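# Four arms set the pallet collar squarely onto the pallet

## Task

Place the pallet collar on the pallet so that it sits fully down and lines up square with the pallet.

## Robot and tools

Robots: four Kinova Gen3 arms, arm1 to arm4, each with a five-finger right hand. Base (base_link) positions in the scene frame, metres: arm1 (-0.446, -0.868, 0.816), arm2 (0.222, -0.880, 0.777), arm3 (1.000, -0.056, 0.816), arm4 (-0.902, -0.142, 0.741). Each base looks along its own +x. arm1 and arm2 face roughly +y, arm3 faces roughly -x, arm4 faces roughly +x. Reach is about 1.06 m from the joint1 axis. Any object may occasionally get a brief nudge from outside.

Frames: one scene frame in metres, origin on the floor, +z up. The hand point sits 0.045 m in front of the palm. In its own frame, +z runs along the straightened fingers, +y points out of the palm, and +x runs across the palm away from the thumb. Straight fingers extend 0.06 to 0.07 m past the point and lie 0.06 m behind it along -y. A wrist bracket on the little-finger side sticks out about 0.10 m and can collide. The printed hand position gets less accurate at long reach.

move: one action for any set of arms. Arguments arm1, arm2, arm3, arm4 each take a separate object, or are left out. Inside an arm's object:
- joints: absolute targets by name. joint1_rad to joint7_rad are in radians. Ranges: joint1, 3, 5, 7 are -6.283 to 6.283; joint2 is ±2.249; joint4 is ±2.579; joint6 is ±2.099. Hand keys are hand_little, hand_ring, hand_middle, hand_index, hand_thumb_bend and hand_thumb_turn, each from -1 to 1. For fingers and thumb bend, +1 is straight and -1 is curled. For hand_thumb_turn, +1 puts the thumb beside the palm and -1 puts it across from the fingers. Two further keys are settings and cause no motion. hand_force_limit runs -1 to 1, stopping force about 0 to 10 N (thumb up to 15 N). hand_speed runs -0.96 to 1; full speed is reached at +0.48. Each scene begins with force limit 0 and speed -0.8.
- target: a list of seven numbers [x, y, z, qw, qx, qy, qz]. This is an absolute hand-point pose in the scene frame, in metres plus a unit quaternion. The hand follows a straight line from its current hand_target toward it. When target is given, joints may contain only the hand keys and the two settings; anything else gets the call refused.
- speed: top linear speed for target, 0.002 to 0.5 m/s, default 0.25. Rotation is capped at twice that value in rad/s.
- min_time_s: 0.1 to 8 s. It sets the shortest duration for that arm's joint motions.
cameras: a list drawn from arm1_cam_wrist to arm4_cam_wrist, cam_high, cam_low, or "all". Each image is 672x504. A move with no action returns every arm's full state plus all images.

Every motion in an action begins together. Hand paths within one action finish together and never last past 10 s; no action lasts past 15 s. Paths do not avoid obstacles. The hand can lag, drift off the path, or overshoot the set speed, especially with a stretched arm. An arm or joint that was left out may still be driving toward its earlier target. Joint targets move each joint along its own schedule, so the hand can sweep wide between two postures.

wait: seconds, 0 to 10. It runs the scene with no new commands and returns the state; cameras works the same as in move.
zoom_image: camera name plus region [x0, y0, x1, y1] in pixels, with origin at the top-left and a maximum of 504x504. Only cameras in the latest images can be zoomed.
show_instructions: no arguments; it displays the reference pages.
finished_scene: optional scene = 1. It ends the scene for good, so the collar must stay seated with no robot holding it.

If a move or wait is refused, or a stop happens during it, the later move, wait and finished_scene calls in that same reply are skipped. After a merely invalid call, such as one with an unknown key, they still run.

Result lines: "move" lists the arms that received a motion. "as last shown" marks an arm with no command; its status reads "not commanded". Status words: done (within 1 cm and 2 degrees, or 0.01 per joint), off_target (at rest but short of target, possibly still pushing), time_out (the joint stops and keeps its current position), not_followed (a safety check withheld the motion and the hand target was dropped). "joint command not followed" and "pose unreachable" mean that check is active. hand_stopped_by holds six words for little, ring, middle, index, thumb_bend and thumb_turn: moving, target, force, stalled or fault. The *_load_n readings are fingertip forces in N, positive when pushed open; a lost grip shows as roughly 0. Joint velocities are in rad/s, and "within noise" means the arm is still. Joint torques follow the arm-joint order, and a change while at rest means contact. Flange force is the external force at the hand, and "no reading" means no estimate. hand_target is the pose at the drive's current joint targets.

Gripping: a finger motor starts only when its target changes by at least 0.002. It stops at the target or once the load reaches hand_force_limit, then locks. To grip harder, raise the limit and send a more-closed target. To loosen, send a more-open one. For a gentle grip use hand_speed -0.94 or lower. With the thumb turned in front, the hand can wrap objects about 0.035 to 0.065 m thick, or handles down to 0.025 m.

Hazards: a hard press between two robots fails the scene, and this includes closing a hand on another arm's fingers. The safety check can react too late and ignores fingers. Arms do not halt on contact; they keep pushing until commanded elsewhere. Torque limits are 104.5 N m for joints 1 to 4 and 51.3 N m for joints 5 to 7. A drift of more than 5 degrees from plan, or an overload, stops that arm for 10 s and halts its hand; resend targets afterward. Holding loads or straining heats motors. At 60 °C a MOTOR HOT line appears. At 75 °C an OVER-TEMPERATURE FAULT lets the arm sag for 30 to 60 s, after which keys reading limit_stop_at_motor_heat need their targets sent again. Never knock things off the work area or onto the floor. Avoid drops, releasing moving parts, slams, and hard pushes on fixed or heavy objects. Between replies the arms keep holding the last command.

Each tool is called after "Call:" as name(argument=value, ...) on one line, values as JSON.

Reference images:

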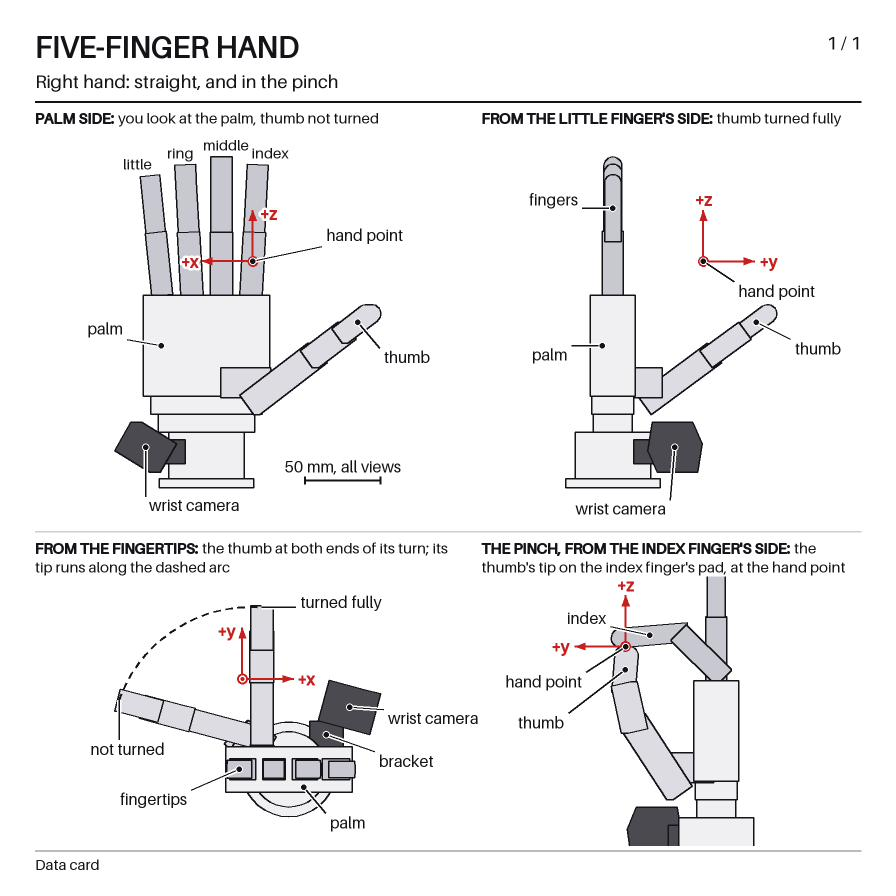

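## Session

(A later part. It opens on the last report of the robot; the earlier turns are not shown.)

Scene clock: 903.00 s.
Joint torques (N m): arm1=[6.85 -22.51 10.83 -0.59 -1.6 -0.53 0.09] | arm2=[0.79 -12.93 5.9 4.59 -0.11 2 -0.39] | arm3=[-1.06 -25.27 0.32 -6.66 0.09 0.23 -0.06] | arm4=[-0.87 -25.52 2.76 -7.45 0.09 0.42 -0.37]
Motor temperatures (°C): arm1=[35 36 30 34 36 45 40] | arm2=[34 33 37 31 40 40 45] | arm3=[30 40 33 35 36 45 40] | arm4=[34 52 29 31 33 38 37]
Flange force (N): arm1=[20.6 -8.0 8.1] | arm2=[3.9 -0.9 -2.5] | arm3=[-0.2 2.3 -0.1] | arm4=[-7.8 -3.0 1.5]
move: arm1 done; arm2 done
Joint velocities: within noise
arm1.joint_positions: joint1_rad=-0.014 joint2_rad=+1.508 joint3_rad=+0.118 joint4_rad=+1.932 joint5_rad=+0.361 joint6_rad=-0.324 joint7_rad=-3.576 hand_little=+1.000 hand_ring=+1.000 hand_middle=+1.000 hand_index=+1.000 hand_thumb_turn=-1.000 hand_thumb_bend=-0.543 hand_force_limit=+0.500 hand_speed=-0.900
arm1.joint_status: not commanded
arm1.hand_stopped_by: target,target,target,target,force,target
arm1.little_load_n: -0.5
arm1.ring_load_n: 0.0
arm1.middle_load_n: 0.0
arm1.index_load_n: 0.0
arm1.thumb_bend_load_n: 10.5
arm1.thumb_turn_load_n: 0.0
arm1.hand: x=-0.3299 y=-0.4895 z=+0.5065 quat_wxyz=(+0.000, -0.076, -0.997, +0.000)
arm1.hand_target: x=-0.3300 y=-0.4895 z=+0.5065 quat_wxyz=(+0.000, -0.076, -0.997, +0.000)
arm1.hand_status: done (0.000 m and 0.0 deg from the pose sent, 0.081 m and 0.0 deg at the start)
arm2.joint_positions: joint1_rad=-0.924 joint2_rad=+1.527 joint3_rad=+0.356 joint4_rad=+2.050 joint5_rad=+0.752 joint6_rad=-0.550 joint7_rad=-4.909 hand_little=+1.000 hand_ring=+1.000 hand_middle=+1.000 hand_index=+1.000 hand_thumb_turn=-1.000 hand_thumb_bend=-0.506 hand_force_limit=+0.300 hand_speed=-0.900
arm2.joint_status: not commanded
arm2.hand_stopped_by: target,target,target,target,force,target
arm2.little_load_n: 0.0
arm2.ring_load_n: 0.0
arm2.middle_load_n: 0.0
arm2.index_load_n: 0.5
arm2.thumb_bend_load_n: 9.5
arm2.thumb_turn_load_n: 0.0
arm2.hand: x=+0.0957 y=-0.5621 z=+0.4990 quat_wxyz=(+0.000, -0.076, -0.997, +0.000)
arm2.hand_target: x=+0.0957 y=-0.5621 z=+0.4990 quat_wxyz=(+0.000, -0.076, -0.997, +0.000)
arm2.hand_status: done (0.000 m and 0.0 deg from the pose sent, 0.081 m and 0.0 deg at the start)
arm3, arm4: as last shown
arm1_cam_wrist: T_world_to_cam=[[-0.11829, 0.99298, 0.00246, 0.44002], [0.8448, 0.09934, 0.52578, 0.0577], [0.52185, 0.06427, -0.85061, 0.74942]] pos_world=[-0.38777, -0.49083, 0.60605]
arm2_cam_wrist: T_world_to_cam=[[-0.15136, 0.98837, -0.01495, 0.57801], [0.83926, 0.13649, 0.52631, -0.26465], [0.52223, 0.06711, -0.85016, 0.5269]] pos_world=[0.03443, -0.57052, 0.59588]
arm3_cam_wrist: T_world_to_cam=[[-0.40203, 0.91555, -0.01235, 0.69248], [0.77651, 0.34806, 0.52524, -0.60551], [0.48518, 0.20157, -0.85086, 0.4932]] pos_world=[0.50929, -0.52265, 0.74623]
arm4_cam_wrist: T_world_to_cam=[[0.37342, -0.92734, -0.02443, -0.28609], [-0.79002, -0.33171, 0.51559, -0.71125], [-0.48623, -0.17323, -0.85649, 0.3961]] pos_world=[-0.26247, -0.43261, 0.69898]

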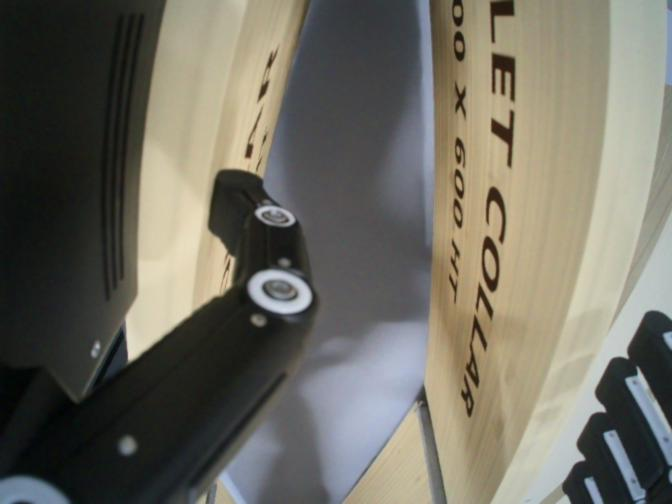

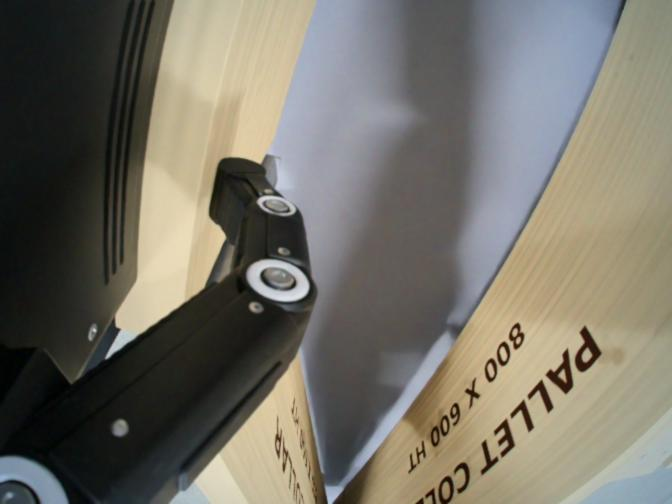

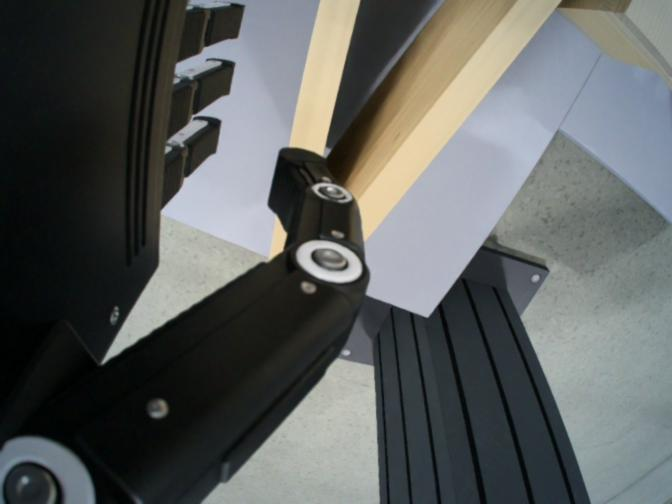

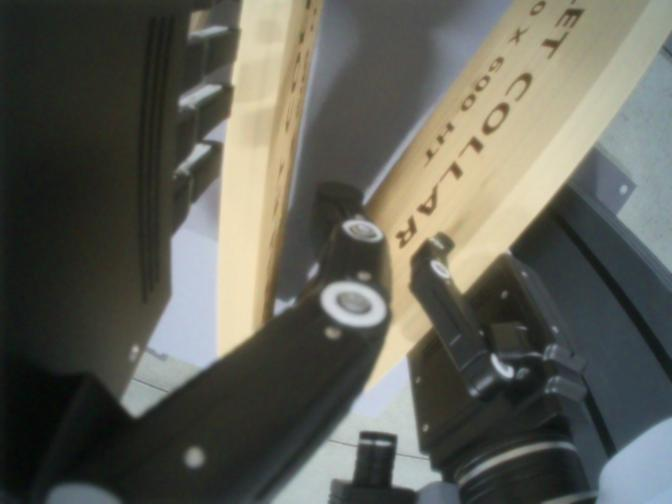

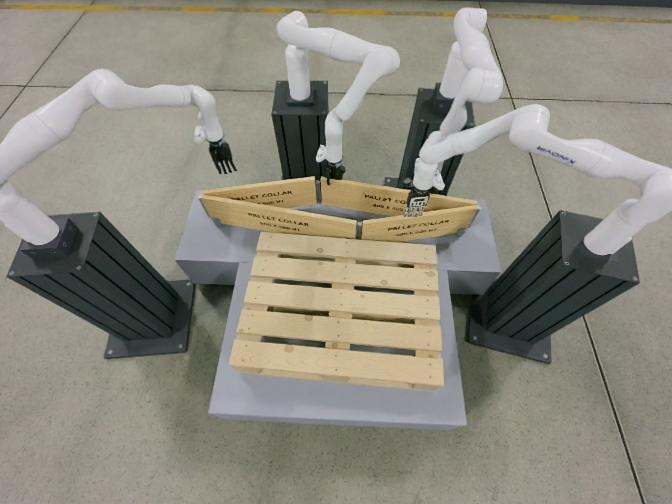

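Call:
move(arm3={"target": [0.531, -0.4855, 0.56, -0.05207, -0.10179, 0.99343, -0.00534], "speed": 0.15, "joints": {"hand_thumb_bend": -0.2, "hand_speed": -0.5}}, cameras=["arm3_cam_wrist", "cam_low"])

Call:
zoom_image(camera="arm3_cam_wrist", region=[150, 0, 400, 250])

Scene clock: 950.23 s.
Joint torques (N m): arm1=[6.46 -22.46 10.19 -0.5 -1.48 -0.64 0.12] | arm2=[0.73 -12.96 5.81 4.74 -0.06 2.06 -0.4] | arm3=[-1.07 -25.07 0.59 -6.31 0.16 0.08 -0.07] | arm4=[-0.85 -25.56 2.74 -7.45 0.1 0.43 -0.39]
Motor temperatures (°C): arm1=[35 37 30 34 36 45 40] | arm2=[34 33 37 31 40 40 45] | arm3=[30 42 33 35 36 45 40] | arm4=[34 51 29 31 33 38 37]
Flange force (N): arm1=[19.5 -7.6 8.2] | arm2=[3.7 -0.7 -2.1] | arm3=[0.1 2.2 0.0] | arm4=[-7.8 -3.0 1.5]
move: arm3 done
Joint velocities: within noise
arm1, arm2, arm4: as last shown
arm1.joint_positions: joint1_rad=-0.014 joint2_rad=+1.508 joint3_rad=+0.117 joint4_rad=+1.932 joint5_rad=+0.361 joint6_rad=-0.324 joint7_rad=-3.576 hand_little=+1.000 hand_ring=+1.000 hand_middle=+1.000 hand_index=+1.000 hand_thumb_turn=-1.000 hand_thumb_bend=-0.543 hand_force_limit=+0.500 hand_speed=-0.900
arm1.little_load_n: 0.0
arm1.index_load_n: 0.5
arm1.hand: x=-0.3300 y=-0.4895 z=+0.5065 quat_wxyz=(+0.000, -0.076, -0.997, +0.000)
arm2.index_load_n: 0.0
arm3.joint_positions: joint1_rad=-0.717 joint2_rad=+1.593 joint3_rad=-0.040 joint4_rad=+0.660 joint5_rad=+0.145 joint6_rad=+0.795 joint7_rad=-5.450 hand_little=+1.000 hand_ring=+1.000 hand_middle=+1.000 hand_index=+1.000 hand_thumb_turn=-1.000 hand_thumb_bend=-0.200 hand_force_limit=+0.000 hand_speed=-0.500
arm3.joint_status: all done
arm3.hand_stopped_by: target,target,target,target,target,target
arm3.little_load_n: 0.0
arm3.ring_load_n: 0.0
arm3.middle_load_n: 0.0
arm3.index_load_n: 0.0
arm3.thumb_bend_load_n: 0.0
arm3.thumb_turn_load_n: 0.0
arm3.hand: x=+0.5310 y=-0.4855 z=+0.5600 quat_wxyz=(-0.052, -0.102, +0.993, -0.005)
arm3.hand_target: x=+0.5310 y=-0.4855 z=+0.5600 quat_wxyz=(-0.052, -0.102, +0.993, -0.005)
arm3.hand_status: done (0.000 m and 0.0 deg from the pose sent, 0.096 m and 6.3 deg at the start)
arm4.ring_load_n: -0.5
arm3_cam_wrist: T_world_to_cam=[[-0.43365, 0.90099, 0.01301, 0.66199], [0.81327, 0.38514, 0.43619, -0.49247], [0.38799, 0.19973, -0.89976, 0.50587]] pos_world=[0.49131, -0.50782, 0.66136]

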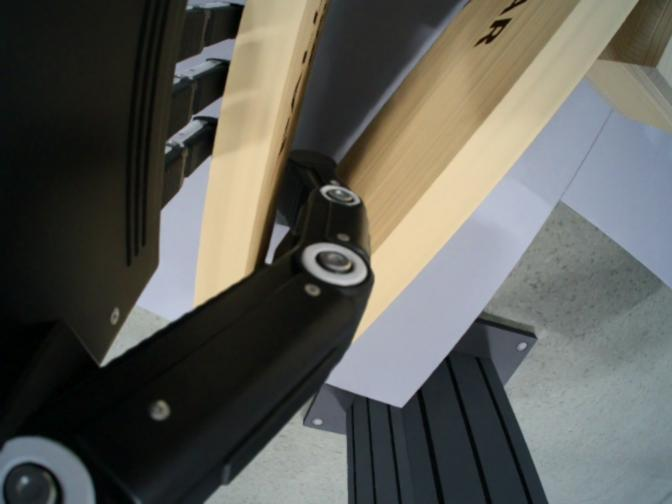

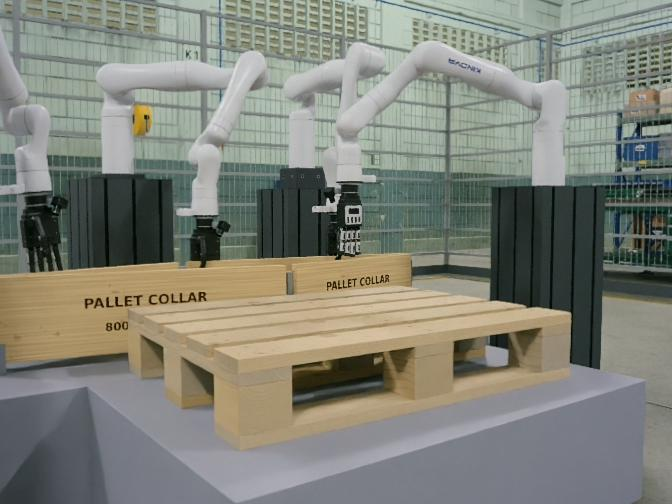

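Scaled by 2.016 from the camera's image (finer frame: 960x720).

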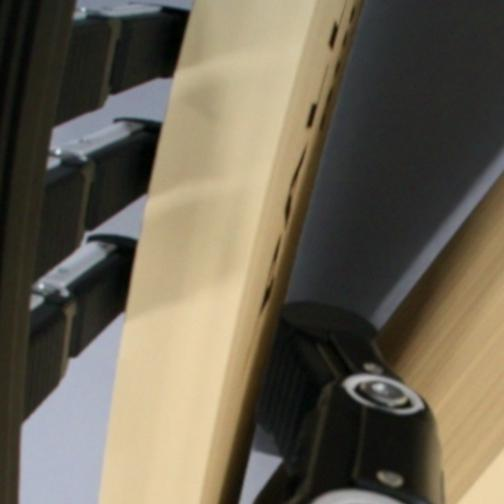

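Call:
move(arm3={"target": [0.531, -0.482, 0.512, -0.05207, -0.10179, 0.99343, -0.00534], "speed": 0.08}, cameras=["arm3_cam_wrist"])

Call:
move(arm3={"joints": {"hand_thumb_bend": -1, "hand_speed": -0.9, "hand_force_limit": 0.5}}, cameras=["arm3_cam_wrist"])

Call:
zoom_image(camera="arm4_cam_wrist", region=[150, 0, 400, 250])

Scene clock: 974.27 s.
Joint torques (N m): arm1=[6.07 -21.93 9.38 0.53 -1.33 -0.36 0.03] | arm2=[-0.03 -13.07 4.28 5.72 0.4 1.66 -0.51] | arm3=[2.43 -21.32 2.92 -4.48 1.17 1.06 -0.14] | arm4=[-0.92 -25.54 2.75 -7.49 0.08 0.4 -0.4]
Motor temperatures (°C): arm1=[35 38 30 34 36 45 40] | arm2=[33 33 37 31 40 40 45] | arm3=[30 41 33 35 36 45 40] | arm4=[34 51 29 31 33 38 37]
Flange force (N): arm1=[18.0 -5.9 9.2] | arm2=[3.1 2.6 0.0] | arm3=no reading | arm4=[-8.0 -3.0 1.4]
move: arm3 done
Joint velocities: within noise
arm1, arm2, arm4: as last shown
arm1.index_load_n: 0.0
arm1.thumb_bend_load_n: 11.0
arm2.thumb_bend_load_n: 10.0
arm3.joint_positions: joint1_rad=-0.715 joint2_rad=+1.715 joint3_rad=-0.041 joint4_rad=+0.526 joint5_rad=+0.143 joint6_rad=+0.806 joint7_rad=-5.441 hand_little=+1.000 hand_ring=+1.000 hand_middle=+1.000 hand_index=+1.000 hand_thumb_turn=-1.000 hand_thumb_bend=-0.200 hand_force_limit=+0.000 hand_speed=-0.500
arm3.joint_status: not commanded
arm3.hand_stopped_by: target,target,target,target,target,target
arm3.little_load_n: 0.0
arm3.ring_load_n: 0.0
arm3.middle_load_n: 0.0
arm3.index_load_n: 0.0
arm3.thumb_bend_load_n: 0.0
arm3.thumb_turn_load_n: 0.0
arm3.hand: x=+0.5310 y=-0.4820 z=+0.5120 quat_wxyz=(-0.052, -0.102, +0.993, -0.005)
arm3.hand_target: x=+0.5310 y=-0.4820 z=+0.5120 quat_wxyz=(-0.052, -0.102, +0.993, -0.005)
arm3.hand_status: done (0.000 m and 0.0 deg from the pose sent, 0.048 m and 0.0 deg at the start)
arm4.ring_load_n: 0.0
arm4.middle_load_n: 0.5
arm3_cam_wrist: T_world_to_cam=[[-0.43369, 0.90097, 0.01299, 0.65948], [0.81323, 0.38517, 0.43623, -0.47287], [0.38803, 0.19975, -0.89974, 0.46196]] pos_world=[0.49131, -0.50432, 0.61336]

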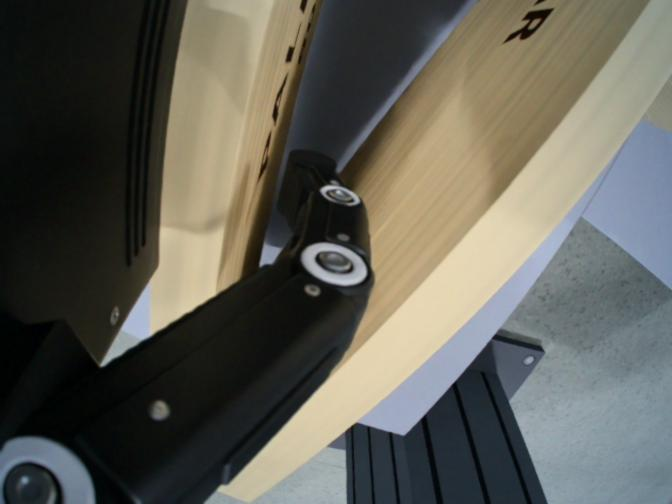

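Scene clock: 977.70 s.
Joint torques (N m): arm1=[6.04 -22.31 9.42 0.11 -1.34 -0.57 0.09] | arm2=[0.21 -13.14 4.55 5.59 0.33 1.74 -0.51] | arm3=[2.47 -21.33 2.84 -4.36 1.05 1.22 -0.38] | arm4=[-0.89 -25.51 2.73 -7.45 0.07 0.39 -0.38]
Motor temperatures (°C): arm1=[35 38 30 34 36 45 40] | arm2=[33 33 37 31 40 40 45] | arm3=[30 41 33 35 36 45 40] | arm4=[34 51 29 31 33 38 37]
Flange force (N): arm1=[18.1 -6.5 9.2] | arm2=[3.1 1.6 0.0] | arm3=no reading | arm4=[-7.8 -3.0 1.4]
move: arm3 off_target
Joint velocities: within noise
arm1, arm2, arm4: as last shown
arm3.joint_positions: joint1_rad=-0.715 joint2_rad=+1.715 joint3_rad=-0.041 joint4_rad=+0.526 joint5_rad=+0.143 joint6_rad=+0.806 joint7_rad=-5.441 hand_little=+1.000 hand_ring=+1.000 hand_middle=+1.000 hand_index=+1.000 hand_thumb_turn=-1.000 hand_thumb_bend=-0.526 hand_force_limit=+0.500 hand_speed=-0.900
arm3.joint_status: hand_thumb_bend off_target (ended at -0.526, target -1.000); the others done
arm3.hand_stopped_by: target,target,target,target,force,target
arm3.little_load_n: 0.0
arm3.ring_load_n: 0.0
arm3.middle_load_n: 0.5
arm3.index_load_n: 0.0
arm3.thumb_bend_load_n: 11.5
arm3.thumb_turn_load_n: 1.0
arm3.hand: x=+0.5310 y=-0.4820 z=+0.5120 quat_wxyz=(-0.052, -0.102, +0.993, -0.005)
arm3.hand_target: x=+0.5310 y=-0.4820 z=+0.5120 quat_wxyz=(-0.052, -0.102, +0.993, -0.005)
arm3.hand_status: not commanded
arm4.middle_load_n: 0.0
arm3_cam_wrist: T_world_to_cam=[[-0.43369, 0.90097, 0.01299, 0.65948], [0.81323, 0.38517, 0.43623, -0.47287], [0.38803, 0.19975, -0.89974, 0.46196]] pos_world=[0.49131, -0.50432, 0.61336]

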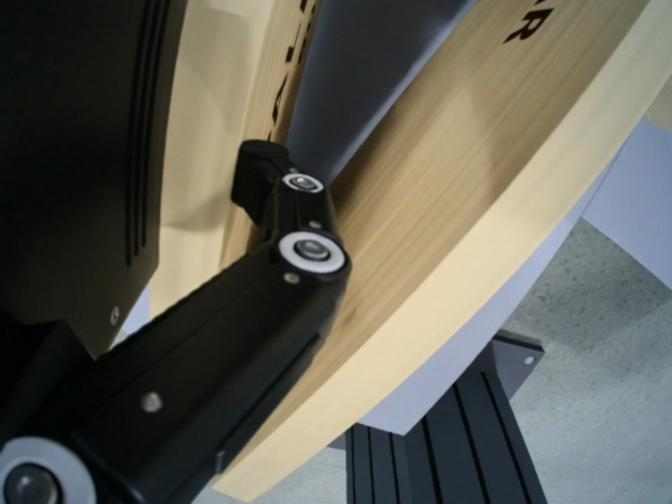

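This scene's latest camera images include none from arm4_cam_wrist. They are from: arm3_cam_wrist. arm4_cam_wrist's image comes with the result of a call that names it in "cameras".

Call:
move(arm4={"target": [-0.295, -0.443, 0.585, 0, 0.99396, 0.10973, 0], "speed": 0.08}, cameras=["arm4_cam_wrist"])

Call:
zoom_image(camera="arm4_cam_wrist", region=[150, 0, 400, 250])

Scene clock: 998.67 s.
Joint torques (N m): arm1=[6.03 -22.34 9.41 0.16 -1.35 -0.54 0.09] | arm2=[0.19 -13.13 4.6 5.54 0.3 1.73 -0.49] | arm3=[2.36 -21.36 2.85 -4.41 1.03 1.24 -0.38] | arm4=[-0.87 -26.06 2.63 -7.71 0.11 0.41 -0.39]
Motor temperatures (°C): arm1=[35 38 30 34 36 45 40] | arm2=[33 33 36 31 40 40 45] | arm3=[30 40 33 35 36 45 40] | arm4=[34 51 29 31 33 38 37]
Flange force (N): arm1=[18.0 -6.5 9.3] | arm2=[3.2 1.8 -0.2] | arm3=no reading | arm4=[-8.5 -3.7 1.1]
move: arm4 done
Joint velocities: within noise
arm1, arm2: as last shown
arm1.little_load_n: -0.5
arm1.index_load_n: 0.5
arm3.joint_positions: joint1_rad=-0.715 joint2_rad=+1.715 joint3_rad=-0.041 joint4_rad=+0.526 joint5_rad=+0.143 joint6_rad=+0.806 joint7_rad=-5.441 hand_little=+1.000 hand_ring=+1.000 hand_middle=+1.000 hand_index=+1.000 hand_thumb_turn=-1.000 hand_thumb_bend=-0.526 hand_force_limit=+0.500 hand_speed=-0.900
arm3.joint_status: not commanded
arm3.hand_stopped_by: target,target,target,target,force,target
arm3.little_load_n: 0.0
arm3.ring_load_n: 0.0
arm3.middle_load_n: 0.0
arm3.index_load_n: 0.0
arm3.thumb_bend_load_n: 11.5
arm3.thumb_turn_load_n: 1.0
arm3.hand: x=+0.5310 y=-0.4820 z=+0.5120 quat_wxyz=(-0.052, -0.102, +0.993, -0.005)
arm3.hand_target: x=+0.5310 y=-0.4820 z=+0.5120 quat_wxyz=(-0.052, -0.102, +0.993, -0.005)
arm3.hand_status: not commanded
arm4.joint_positions: joint1_rad=+0.035 joint2_rad=+1.409 joint3_rad=+0.173 joint4_rad=+0.816 joint5_rad=-0.202 joint6_rad=+0.928 joint7_rad=-4.080 hand_little=+1.000 hand_ring=+1.000 hand_middle=+1.000 hand_index=+1.000 hand_thumb_turn=-1.000 hand_thumb_bend=-0.100 hand_force_limit=+0.300 hand_speed=-0.500
arm4.joint_status: not commanded
arm4.hand_stopped_by: target,target,target,target,target,target
arm4.little_load_n: 0.0
arm4.ring_load_n: 0.0
arm4.middle_load_n: 0.0
arm4.index_load_n: 0.0
arm4.thumb_bend_load_n: 0.0
arm4.thumb_turn_load_n: 0.0
arm4.hand: x=-0.2950 y=-0.4430 z=+0.5850 quat_wxyz=(+0.000, -0.994, -0.110, +0.000)
arm4.hand_target: x=-0.2950 y=-0.4430 z=+0.5850 quat_wxyz=(+0.000, -0.994, -0.110, +0.000)
arm4.hand_status: done (0.000 m and 0.0 deg from the pose sent, 0.034 m and 2.9 deg at the start)
arm4_cam_wrist: T_world_to_cam=[[0.4198, -0.90728, -0.0245, -0.25875], [-0.77225, -0.37124, 0.51557, -0.68992], [-0.47686, -0.19752, -0.8565, 0.39056]] pos_world=[-0.23793, -0.41374, 0.68388]

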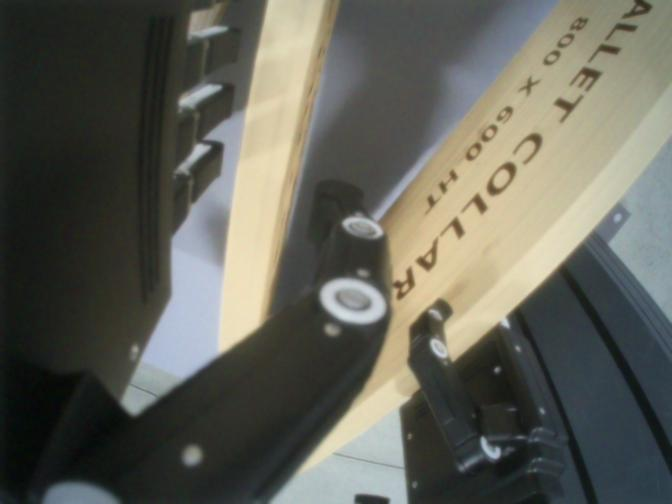

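Scaled by 2.016 from the camera's image (finer frame: 960x720).

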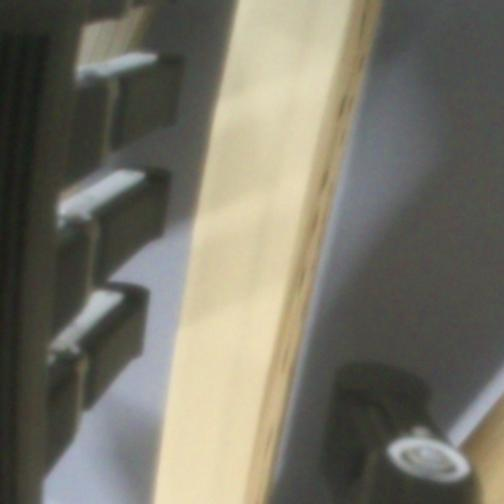

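Call:
move(arm4={"target": [-0.295, -0.445, 0.509, 0, 0.9947, 0.10279, 0], "speed": 0.08}, cameras=["arm4_cam_wrist"])

Call:
move(arm4={"joints": {"hand_thumb_bend": -1, "hand_speed": -0.9, "hand_force_limit": 0.5}}, cameras=["arm4_cam_wrist"])

Scene clock: 1018.70 s.
Joint torques (N m): arm1=[6.02 -22.34 9.44 0.13 -1.32 -0.55 0.08] | arm2=[0.23 -13.08 4.65 5.58 0.3 1.73 -0.45] | arm3=[2.4 -21.34 2.77 -4.39 1.04 1.2 -0.4] | arm4=[-0.88 -26.18 2.48 -7.57 0.1 0.41 -0.37]
Motor temperatures (°C): arm1=[35 38 30 34 36 45 40] | arm2=[33 33 36 31 40 40 45] | arm3=[30 40 33 35 36 45 40] | arm4=[34 49 29 31 33 38 37]
Flange force (N): arm1=[18.1 -6.5 9.3] | arm2=[3.6 1.8 -0.2] | arm3=no reading | arm4=[-10.1 -4.6 -0.6]
move: arm4 done
Joint velocities: within noise
arm1, arm2: as last shown
arm1.little_load_n: 0.0
arm1.thumb_turn_load_n: 0.5
arm3.joint_positions: joint1_rad=-0.715 joint2_rad=+1.715 joint3_rad=-0.041 joint4_rad=+0.526 joint5_rad=+0.143 joint6_rad=+0.806 joint7_rad=-5.441 hand_little=+1.000 hand_ring=+1.000 hand_middle=+1.000 hand_index=+1.000 hand_thumb_turn=-1.000 hand_thumb_bend=-0.526 hand_force_limit=+0.500 hand_speed=-0.900
arm3.joint_status: not commanded
arm3.hand_stopped_by: target,target,target,target,force,target
arm3.little_load_n: 0.0
arm3.ring_load_n: 0.0
arm3.middle_load_n: 0.0
arm3.index_load_n: 0.5
arm3.thumb_bend_load_n: 11.5
arm3.thumb_turn_load_n: 1.0
arm3.hand: x=+0.5310 y=-0.4820 z=+0.5120 quat_wxyz=(-0.052, -0.102, +0.993, -0.005)
arm3.hand_target: x=+0.5310 y=-0.4820 z=+0.5120 quat_wxyz=(-0.052, -0.102, +0.993, -0.005)
arm3.hand_status: not commanded
arm4.joint_positions: joint1_rad=+0.048 joint2_rad=+1.576 joint3_rad=+0.173 joint4_rad=+0.670 joint5_rad=-0.209 joint6_rad=+0.905 joint7_rad=-4.102 hand_little=+1.000 hand_ring=+1.000 hand_middle=+1.000 hand_index=+1.000 hand_thumb_turn=-1.000 hand_thumb_bend=-0.100 hand_force_limit=+0.300 hand_speed=-0.500
arm4.joint_status: not commanded
arm4.hand_stopped_by: target,target,target,target,target,target
arm4.little_load_n: 0.0
arm4.ring_load_n: 0.0
arm4.middle_load_n: 0.0
arm4.index_load_n: 0.0
arm4.thumb_bend_load_n: 0.0
arm4.thumb_turn_load_n: 0.0
arm4.hand: x=-0.2950 y=-0.4450 z=+0.5090 quat_wxyz=(+0.000, -0.995, -0.103, +0.000)
arm4.hand_target: x=-0.2950 y=-0.4450 z=+0.5090 quat_wxyz=(+0.000, -0.995, -0.103, +0.000)
arm4.hand_status: done (0.000 m and 0.0 deg from the pose sent, 0.076 m and 0.8 deg at the start)
arm4_cam_wrist: T_world_to_cam=[[0.40709, -0.91306, -0.02445, -0.26872], [-0.77738, -0.36041, 0.51554, -0.6482], [-0.47953, -0.19087, -0.85652, 0.32734]] pos_world=[-0.23754, -0.41649, 0.60798]

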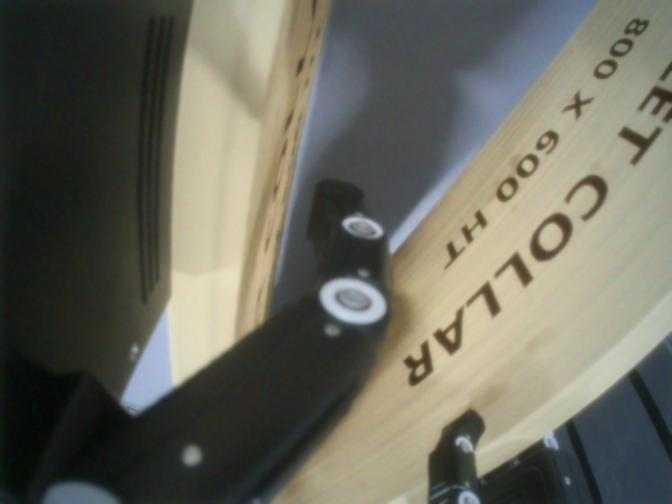

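Scene clock: 1022.53 s.
Joint torques (N m): arm1=[5.68 -19.34 7.87 3.51 -1.04 0.79 -0.13] | arm2=[0.02 -12.58 4 6.09 0.46 1.73 -0.47] | arm3=[2.5 -21.31 2.88 -4.76 1.07 0.84 -0.46] | arm4=[-3.86 -25.32 -0.07 -5.24 -1.11 2.88 -0.65]
Motor temperatures (°C): arm1=[35 38 30 34 36 45 40] | arm2=[33 33 36 31 40 40 45] | arm3=[30 40 33 35 36 45 40] | arm4=[34 49 29 31 33 38 37]
Flange force (N): arm1=[16.0 -1.1 9.7] | arm2=[3.8 3.3 -0.4] | arm3=no reading | arm4=[-7.0 3.1 3.4]
move: arm4 off_target
Joint velocities: within noise
arm1, arm2: as last shown
arm1.thumb_bend_load_n: 11.5
arm1.thumb_turn_load_n: 0.0
arm2.middle_load_n: 0.5
arm2.index_load_n: 0.5
arm3.joint_positions: joint1_rad=-0.715 joint2_rad=+1.715 joint3_rad=-0.041 joint4_rad=+0.526 joint5_rad=+0.143 joint6_rad=+0.806 joint7_rad=-5.441 hand_little=+1.000 hand_ring=+1.000 hand_middle=+1.000 hand_index=+1.000 hand_thumb_turn=-1.000 hand_thumb_bend=-0.526 hand_force_limit=+0.500 hand_speed=-0.900
arm3.joint_status: not commanded
arm3.hand_stopped_by: target,target,target,target,force,target
arm3.little_load_n: 0.0
arm3.ring_load_n: 0.0
arm3.middle_load_n: 0.0
arm3.index_load_n: 0.0
arm3.thumb_bend_load_n: 11.5
arm3.thumb_turn_load_n: 1.0
arm3.hand: x=+0.5310 y=-0.4820 z=+0.5120 quat_wxyz=(-0.052, -0.102, +0.993, -0.005)
arm3.hand_target: x=+0.5310 y=-0.4820 z=+0.5120 quat_wxyz=(-0.052, -0.102, +0.993, -0.005)
arm3.hand_status: not commanded
arm4.joint_positions: joint1_rad=+0.048 joint2_rad=+1.576 joint3_rad=+0.173 joint4_rad=+0.670 joint5_rad=-0.209 joint6_rad=+0.905 joint7_rad=-4.102 hand_little=+1.000 hand_ring=+1.000 hand_middle=+1.000 hand_index=+1.000 hand_thumb_turn=-1.000 hand_thumb_bend=-0.518 hand_force_limit=+0.500 hand_speed=-0.900
arm4.joint_status: hand_thumb_bend off_target (ended at -0.518, target -1.000); the others done
arm4.hand_stopped_by: target,target,target,target,force,target
arm4.little_load_n: 0.0
arm4.ring_load_n: 0.0
arm4.middle_load_n: 0.0
arm4.index_load_n: 0.0
arm4.thumb_bend_load_n: 11.0
arm4.thumb_turn_load_n: 0.0
arm4.hand: x=-0.2950 y=-0.4450 z=+0.5090 quat_wxyz=(+0.000, -0.995, -0.103, +0.000)
arm4.hand_target: x=-0.2950 y=-0.4450 z=+0.5090 quat_wxyz=(+0.000, -0.995, -0.103, +0.000)
arm4.hand_status: not commanded
arm4_cam_wrist: T_world_to_cam=[[0.40709, -0.91306, -0.02445, -0.26872], [-0.77738, -0.36041, 0.51554, -0.6482], [-0.47953, -0.19087, -0.85652, 0.32734]] pos_world=[-0.23754, -0.41649, 0.60798]

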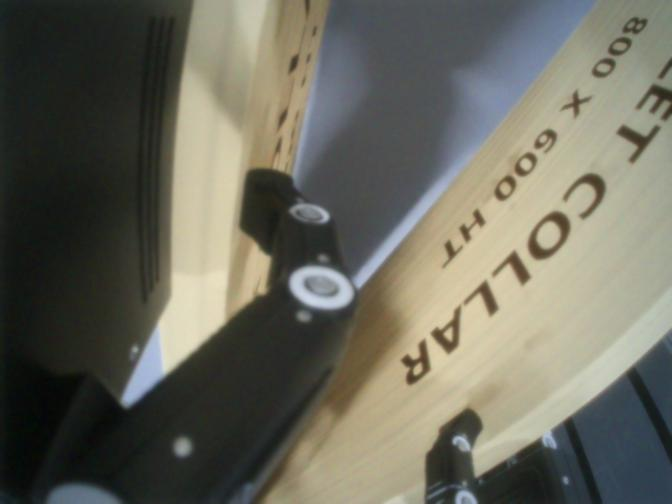

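Call:
move(arm1={"joints": {"hand_thumb_bend": -0.98, "hand_force_limit": 1}}, arm2={"joints": {"hand_thumb_bend": -0.98, "hand_force_limit": 1}}, arm3={"joints": {"hand_thumb_bend": -0.98, "hand_force_limit": 1}}, arm4={"joints": {"hand_thumb_bend": -0.98, "hand_force_limit": 1}})

Call:
move(arm1={"target": [-0.33, -0.4895, 0.5265, 0, 0.07585, 0.99712, 0], "speed": 0.015}, arm2={"target": [0.0957, -0.5621, 0.519, 0, 0.07585, 0.99712, 0], "speed": 0.015}, arm3={"target": [0.531, -0.482, 0.532, -0.05207, -0.10179, 0.99343, -0.00534], "speed": 0.015}, arm4={"target": [-0.295, -0.445, 0.529, 0, 0.9947, 0.10279, 0], "speed": 0.015}, cameras=["all"])

Scene clock: 1036.77 s.
Joint torques (N m): arm1=[5.76 -19.44 8.09 3.71 -1.06 0.87 -0.08] | arm2=[0.02 -12.72 3.97 6.17 0.49 1.77 -0.45] | arm3=[2.78 -21.08 3.04 -4.44 1.1 1.16 -0.54] | arm4=[-4.15 -25.43 -0.36 -5.1 -1.26 3.07 -0.69]
Motor temperatures (°C): arm1=[35 38 30 34 36 45 40] | arm2=[33 33 36 31 40 40 45] | arm3=[30 40 33 35 36 45 40] | arm4=[34 48 29 31 33 38 37]
Flange force (N): arm1=[16.3 -0.8 10.5] | arm2=[3.6 3.2 0.1] | arm3=no reading | arm4=[-6.7 4.0 4.0]
move: arm1 off_target; arm2 off_target; arm3 off_target; arm4 off_target
Joint velocities: within noise
arm1.joint_positions: joint1_rad=-0.014 joint2_rad=+1.508 joint3_rad=+0.117 joint4_rad=+1.932 joint5_rad=+0.361 joint6_rad=-0.324 joint7_rad=-3.576 hand_little=+1.000 hand_ring=+1.000 hand_middle=+1.000 hand_index=+1.000 hand_thumb_turn=-1.000 hand_thumb_bend=-0.563 hand_force_limit=+1.000 hand_speed=-0.900
arm1.joint_status: hand_thumb_bend off_target (ended at -0.563, target -0.980); the others done
arm1.hand_stopped_by: target,target,target,target,force,target
arm1.little_load_n: 0.0
arm1.ring_load_n: 0.0
arm1.middle_load_n: 0.0
arm1.index_load_n: 0.0
arm1.thumb_bend_load_n: 15.0
arm1.thumb_turn_load_n: 0.5
arm1.hand: x=-0.3300 y=-0.4895 z=+0.5065 quat_wxyz=(+0.000, -0.076, -0.997, +0.000)
arm1.hand_target: x=-0.3300 y=-0.4895 z=+0.5065 quat_wxyz=(+0.000, -0.076, -0.997, +0.000)
arm1.hand_status: not commanded
arm2.joint_positions: joint1_rad=-0.924 joint2_rad=+1.527 joint3_rad=+0.356 joint4_rad=+2.050 joint5_rad=+0.752 joint6_rad=-0.550 joint7_rad=-4.909 hand_little=+1.000 hand_ring=+1.000 hand_middle=+1.000 hand_index=+1.000 hand_thumb_turn=-1.000 hand_thumb_bend=-0.519 hand_force_limit=+1.000 hand_speed=-0.900
arm2.joint_status: hand_thumb_bend off_target (ended at -0.519, target -0.980); the others done
arm2.hand_stopped_by: target,target,target,target,force,target
arm2.little_load_n: 0.0
arm2.ring_load_n: 0.0
arm2.middle_load_n: 0.0
arm2.index_load_n: 0.0
arm2.thumb_bend_load_n: 14.5
arm2.thumb_turn_load_n: 0.0
arm2.hand: x=+0.0957 y=-0.5621 z=+0.4990 quat_wxyz=(+0.000, -0.076, -0.997, +0.000)
arm2.hand_target: x=+0.0957 y=-0.5621 z=+0.4990 quat_wxyz=(+0.000, -0.076, -0.997, +0.000)
arm2.hand_status: not commanded
arm3.joint_positions: joint1_rad=-0.715 joint2_rad=+1.715 joint3_rad=-0.041 joint4_rad=+0.526 joint5_rad=+0.143 joint6_rad=+0.806 joint7_rad=-5.441 hand_little=+1.000 hand_ring=+1.000 hand_middle=+1.000 hand_index=+1.000 hand_thumb_turn=-1.000 hand_thumb_bend=-0.539 hand_force_limit=+1.000 hand_speed=-0.900
arm3.joint_status: hand_thumb_bend off_target (ended at -0.539, target -0.980); the others done
arm3.hand_stopped_by: target,target,target,target,force,target
arm3.little_load_n: 0.5
arm3.ring_load_n: 0.0
arm3.middle_load_n: 0.5
arm3.index_load_n: 0.0
arm3.thumb_bend_load_n: 15.0
arm3.thumb_turn_load_n: 1.5
arm3.hand: x=+0.5310 y=-0.4820 z=+0.5120 quat_wxyz=(-0.052, -0.102, +0.993, -0.005)
arm3.hand_target: x=+0.5310 y=-0.4820 z=+0.5120 quat_wxyz=(-0.052, -0.102, +0.993, -0.005)
arm3.hand_status: not commanded
arm4.joint_positions: joint1_rad=+0.048 joint2_rad=+1.576 joint3_rad=+0.173 joint4_rad=+0.670 joint5_rad=-0.209 joint6_rad=+0.905 joint7_rad=-4.102 hand_little=+1.000 hand_ring=+1.000 hand_middle=+1.000 hand_index=+1.000 hand_thumb_turn=-1.000 hand_thumb_bend=-0.528 hand_force_limit=+1.000 hand_speed=-0.900
arm4.joint_status: hand_thumb_bend off_target (ended at -0.528, target -0.980); the others done
arm4.hand_stopped_by: target,target,target,target,force,target
arm4.little_load_n: 0.0
arm4.ring_load_n: 0.0
arm4.middle_load_n: 0.0
arm4.index_load_n: 0.0
arm4.thumb_bend_load_n: 14.0
arm4.thumb_turn_load_n: 0.5
arm4.hand: x=-0.2950 y=-0.4450 z=+0.5090 quat_wxyz=(+0.000, -0.995, -0.103, +0.000)
arm4.hand_target: x=-0.2950 y=-0.4450 z=+0.5090 quat_wxyz=(+0.000, -0.995, -0.103, +0.000)
arm4.hand_status: not commanded
pictures: none

Scene clock: 1038.60 s.
Joint torques (N m): arm1=[2.37 -18.65 2.1 1.58 -0.08 -0.79 -0.04] | arm2=[-0.99 -14.2 2.68 2.9 0.39 0.25 -0.39] | arm3=[-0.42 -23.84 1 -5.53 0.27 0.51 -0.09] | arm4=[-0.89 -26.19 2.53 -7.57 0.13 0.41 -0.38]
Motor temperatures (°C): arm1=[35 38 30 34 36 45 40] | arm2=[33 33 36 31 40 40 45] | arm3=[30 40 33 35 36 45 40] | arm4=[34 48 29 31 33 38 37]
Flange force (N): arm1=[6.7 -2.7 3.7] | arm2=[-1.3 2.0 -3.7] | arm3=[0.3 1.1 -0.8] | arm4=[-9.5 -4.2 0.0]
move: arm1 done; arm2 done; arm3 done; arm4 done
Joint velocities: within noise
arm1.joint_positions: joint1_rad=-0.012 joint2_rad=+1.459 joint3_rad=+0.117 joint4_rad=+1.975 joint5_rad=+0.367 joint6_rad=-0.317 joint7_rad=-3.575 hand_little=+1.000 hand_ring=+1.000 hand_middle=+1.000 hand_index=+1.000 hand_thumb_turn=-1.000 hand_thumb_bend=-0.567 hand_force_limit=+1.000 hand_speed=-0.900
arm1.joint_status: not commanded
arm1.hand_stopped_by: target,target,target,target,force,target
arm1.little_load_n: -0.5
arm1.ring_load_n: 0.0
arm1.middle_load_n: 0.0
arm1.index_load_n: 0.0
arm1.thumb_bend_load_n: 0.0
arm1.thumb_turn_load_n: 0.0
arm1.hand: x=-0.3300 y=-0.4894 z=+0.5266 quat_wxyz=(+0.000, -0.076, -0.997, +0.000)
arm1.hand_target: x=-0.3300 y=-0.4895 z=+0.5265 quat_wxyz=(+0.000, -0.076, -0.997, +0.000)
arm1.hand_status: done (0.000 m and 0.0 deg from the pose sent, 0.020 m and 0.0 deg at the start)
arm2.joint_positions: joint1_rad=-0.920 joint2_rad=+1.476 joint3_rad=+0.361 joint4_rad=+2.090 joint5_rad=+0.774 joint6_rad=-0.541 joint7_rad=-4.910 hand_little=+1.000 hand_ring=+1.000 hand_middle=+1.000 hand_index=+1.000 hand_thumb_turn=-1.000 hand_thumb_bend=-0.521 hand_force_limit=+1.000 hand_speed=-0.900
arm2.joint_status: not commanded
arm2.hand_stopped_by: target,target,target,target,force,target
arm2.little_load_n: 0.0
arm2.ring_load_n: 0.0
arm2.middle_load_n: 0.0
arm2.index_load_n: 0.0
arm2.thumb_bend_load_n: 3.5
arm2.thumb_turn_load_n: 0.5
arm2.hand: x=+0.0957 y=-0.5620 z=+0.5191 quat_wxyz=(+0.000, -0.076, -0.997, +0.000)
arm2.hand_target: x=+0.0957 y=-0.5621 z=+0.5190 quat_wxyz=(+0.000, -0.076, -0.997, +0.000)
arm2.hand_status: done (0.000 m and 0.0 deg from the pose sent, 0.020 m and 0.0 deg at the start)
arm3.joint_positions: joint1_rad=-0.714 joint2_rad=+1.658 joint3_rad=-0.040 joint4_rad=+0.599 joint5_rad=+0.145 joint6_rad=+0.791 joint7_rad=-5.445 hand_little=+1.000 hand_ring=+1.000 hand_middle=+1.000 hand_index=+1.000 hand_thumb_turn=-1.000 hand_thumb_bend=-0.543 hand_force_limit=+1.000 hand_speed=-0.900
arm3.joint_status: not commanded
arm3.hand_stopped_by: target,target,target,target,force,target
arm3.little_load_n: 0.0
arm3.ring_load_n: 0.0
arm3.middle_load_n: 0.0
arm3.index_load_n: 0.0
arm3.thumb_bend_load_n: 0.0
arm3.thumb_turn_load_n: 0.0
arm3.hand: x=+0.5309 y=-0.4820 z=+0.5320 quat_wxyz=(-0.052, -0.102, +0.993, -0.005)
arm3.hand_target: x=+0.5310 y=-0.4820 z=+0.5320 quat_wxyz=(-0.052, -0.102, +0.993, -0.005)
arm3.hand_status: done (0.000 m and 0.0 deg from the pose sent, 0.020 m and 0.0 deg at the start)
arm4.joint_positions: joint1_rad=+0.045 joint2_rad=+1.530 joint3_rad=+0.173 joint4_rad=+0.714 joint5_rad=-0.208 joint6_rad=+0.908 joint7_rad=-4.098 hand_little=+1.000 hand_ring=+1.000 hand_middle=+1.000 hand_index=+1.000 hand_thumb_turn=-1.000 hand_thumb_bend=-0.532 hand_force_limit=+1.000 hand_speed=-0.900
arm4.joint_status: not commanded
arm4.hand_stopped_by: target,target,target,target,force,target
arm4.little_load_n: 0.0
arm4.ring_load_n: 0.0
arm4.middle_load_n: 0.0
arm4.index_load_n: 0.0
arm4.thumb_bend_load_n: 0.0
arm4.thumb_turn_load_n: 0.0
arm4.hand: x=-0.2950 y=-0.4450 z=+0.5290 quat_wxyz=(+0.000, -0.995, -0.103, +0.000)
arm4.hand_target: x=-0.2950 y=-0.4450 z=+0.5290 quat_wxyz=(+0.000, -0.995, -0.103, +0.000)
arm4.hand_status: done (0.000 m and 0.0 deg from the pose sent, 0.020 m and 0.0 deg at the start)
pictures: arm1_cam_wrist, arm2_cam_wrist, arm3_cam_wrist, arm4_cam_wrist, cam_high, cam_low
arm1_cam_wrist: T_world_to_cam=[[-0.11826, 0.99298, 0.00262, 0.43987], [0.84492, 0.09924, 0.5256, 0.04733], [0.52165, 0.06437, -0.85072, 0.76661]] pos_world=[-0.38787, -0.49083, 0.62615]
arm2_cam_wrist: T_world_to_cam=[[-0.15125, 0.98839, -0.01477, 0.5782], [0.83929, 0.13629, 0.52633, -0.27529], [0.52223, 0.06721, -0.85015, 0.54396]] pos_world=[0.03443, -0.57052, 0.61588]
arm3_cam_wrist: T_world_to_cam=[[-0.4336, 0.90101, 0.01309, 0.65909], [0.81334, 0.38507, 0.43612, -0.48159], [0.38791, 0.19974, -0.8998, 0.48018]] pos_world=[0.49121, -0.50432, 0.63346]
arm4_cam_wrist: T_world_to_cam=[[0.40713, -0.91304, -0.02447, -0.2682], [-0.77737, -0.36045, 0.51554, -0.65852], [-0.47953, -0.19087, -0.85652, 0.34447]] pos_world=[-0.23754, -0.41649, 0.62798]

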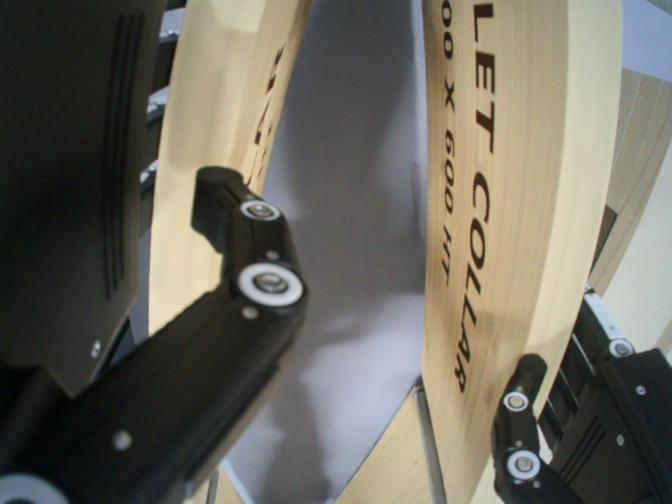

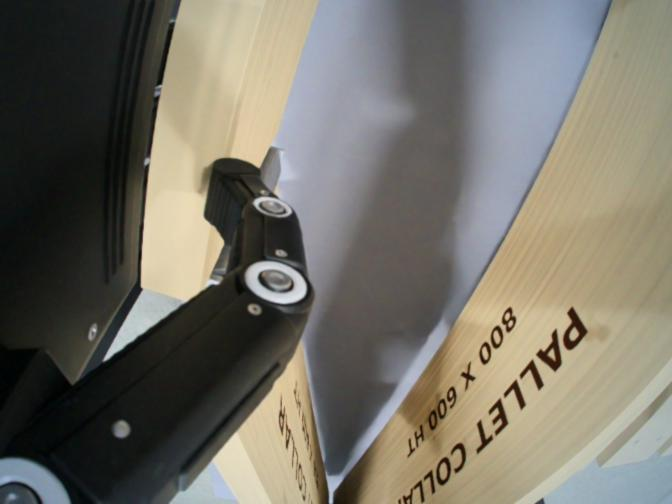

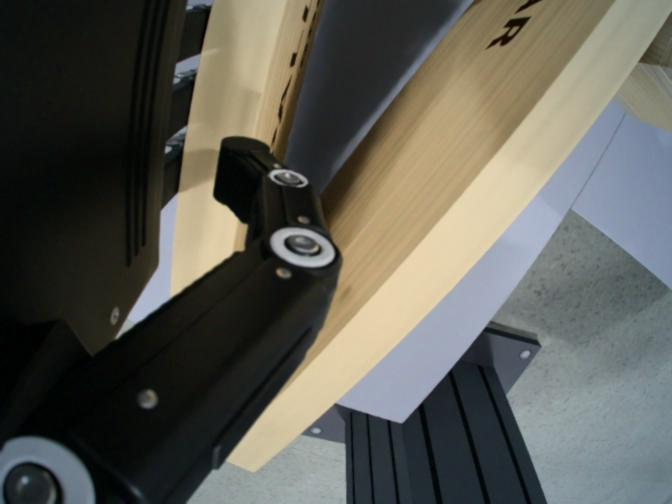

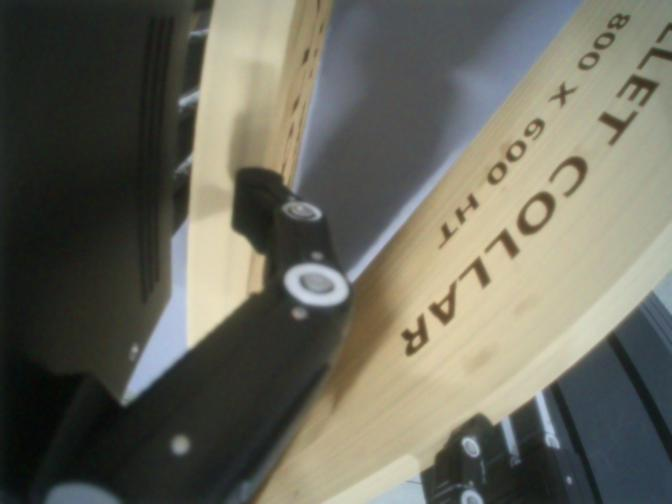

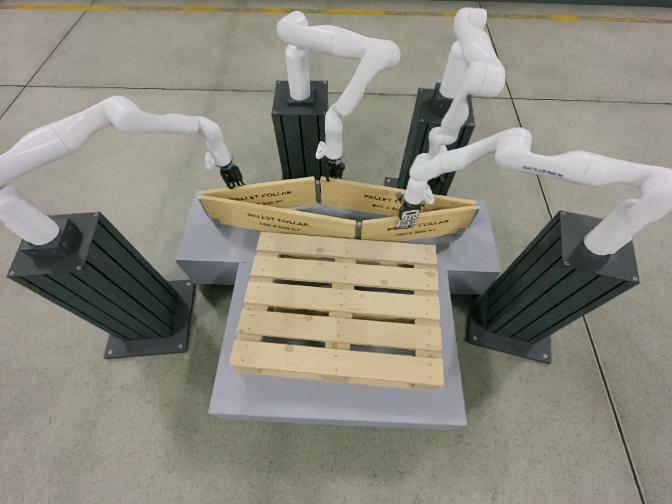

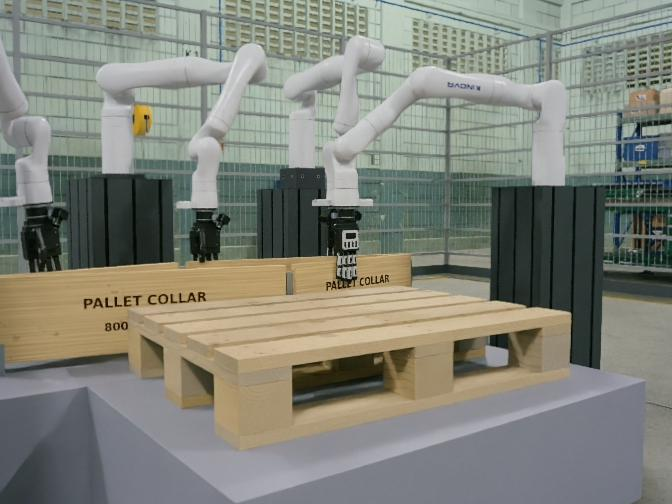

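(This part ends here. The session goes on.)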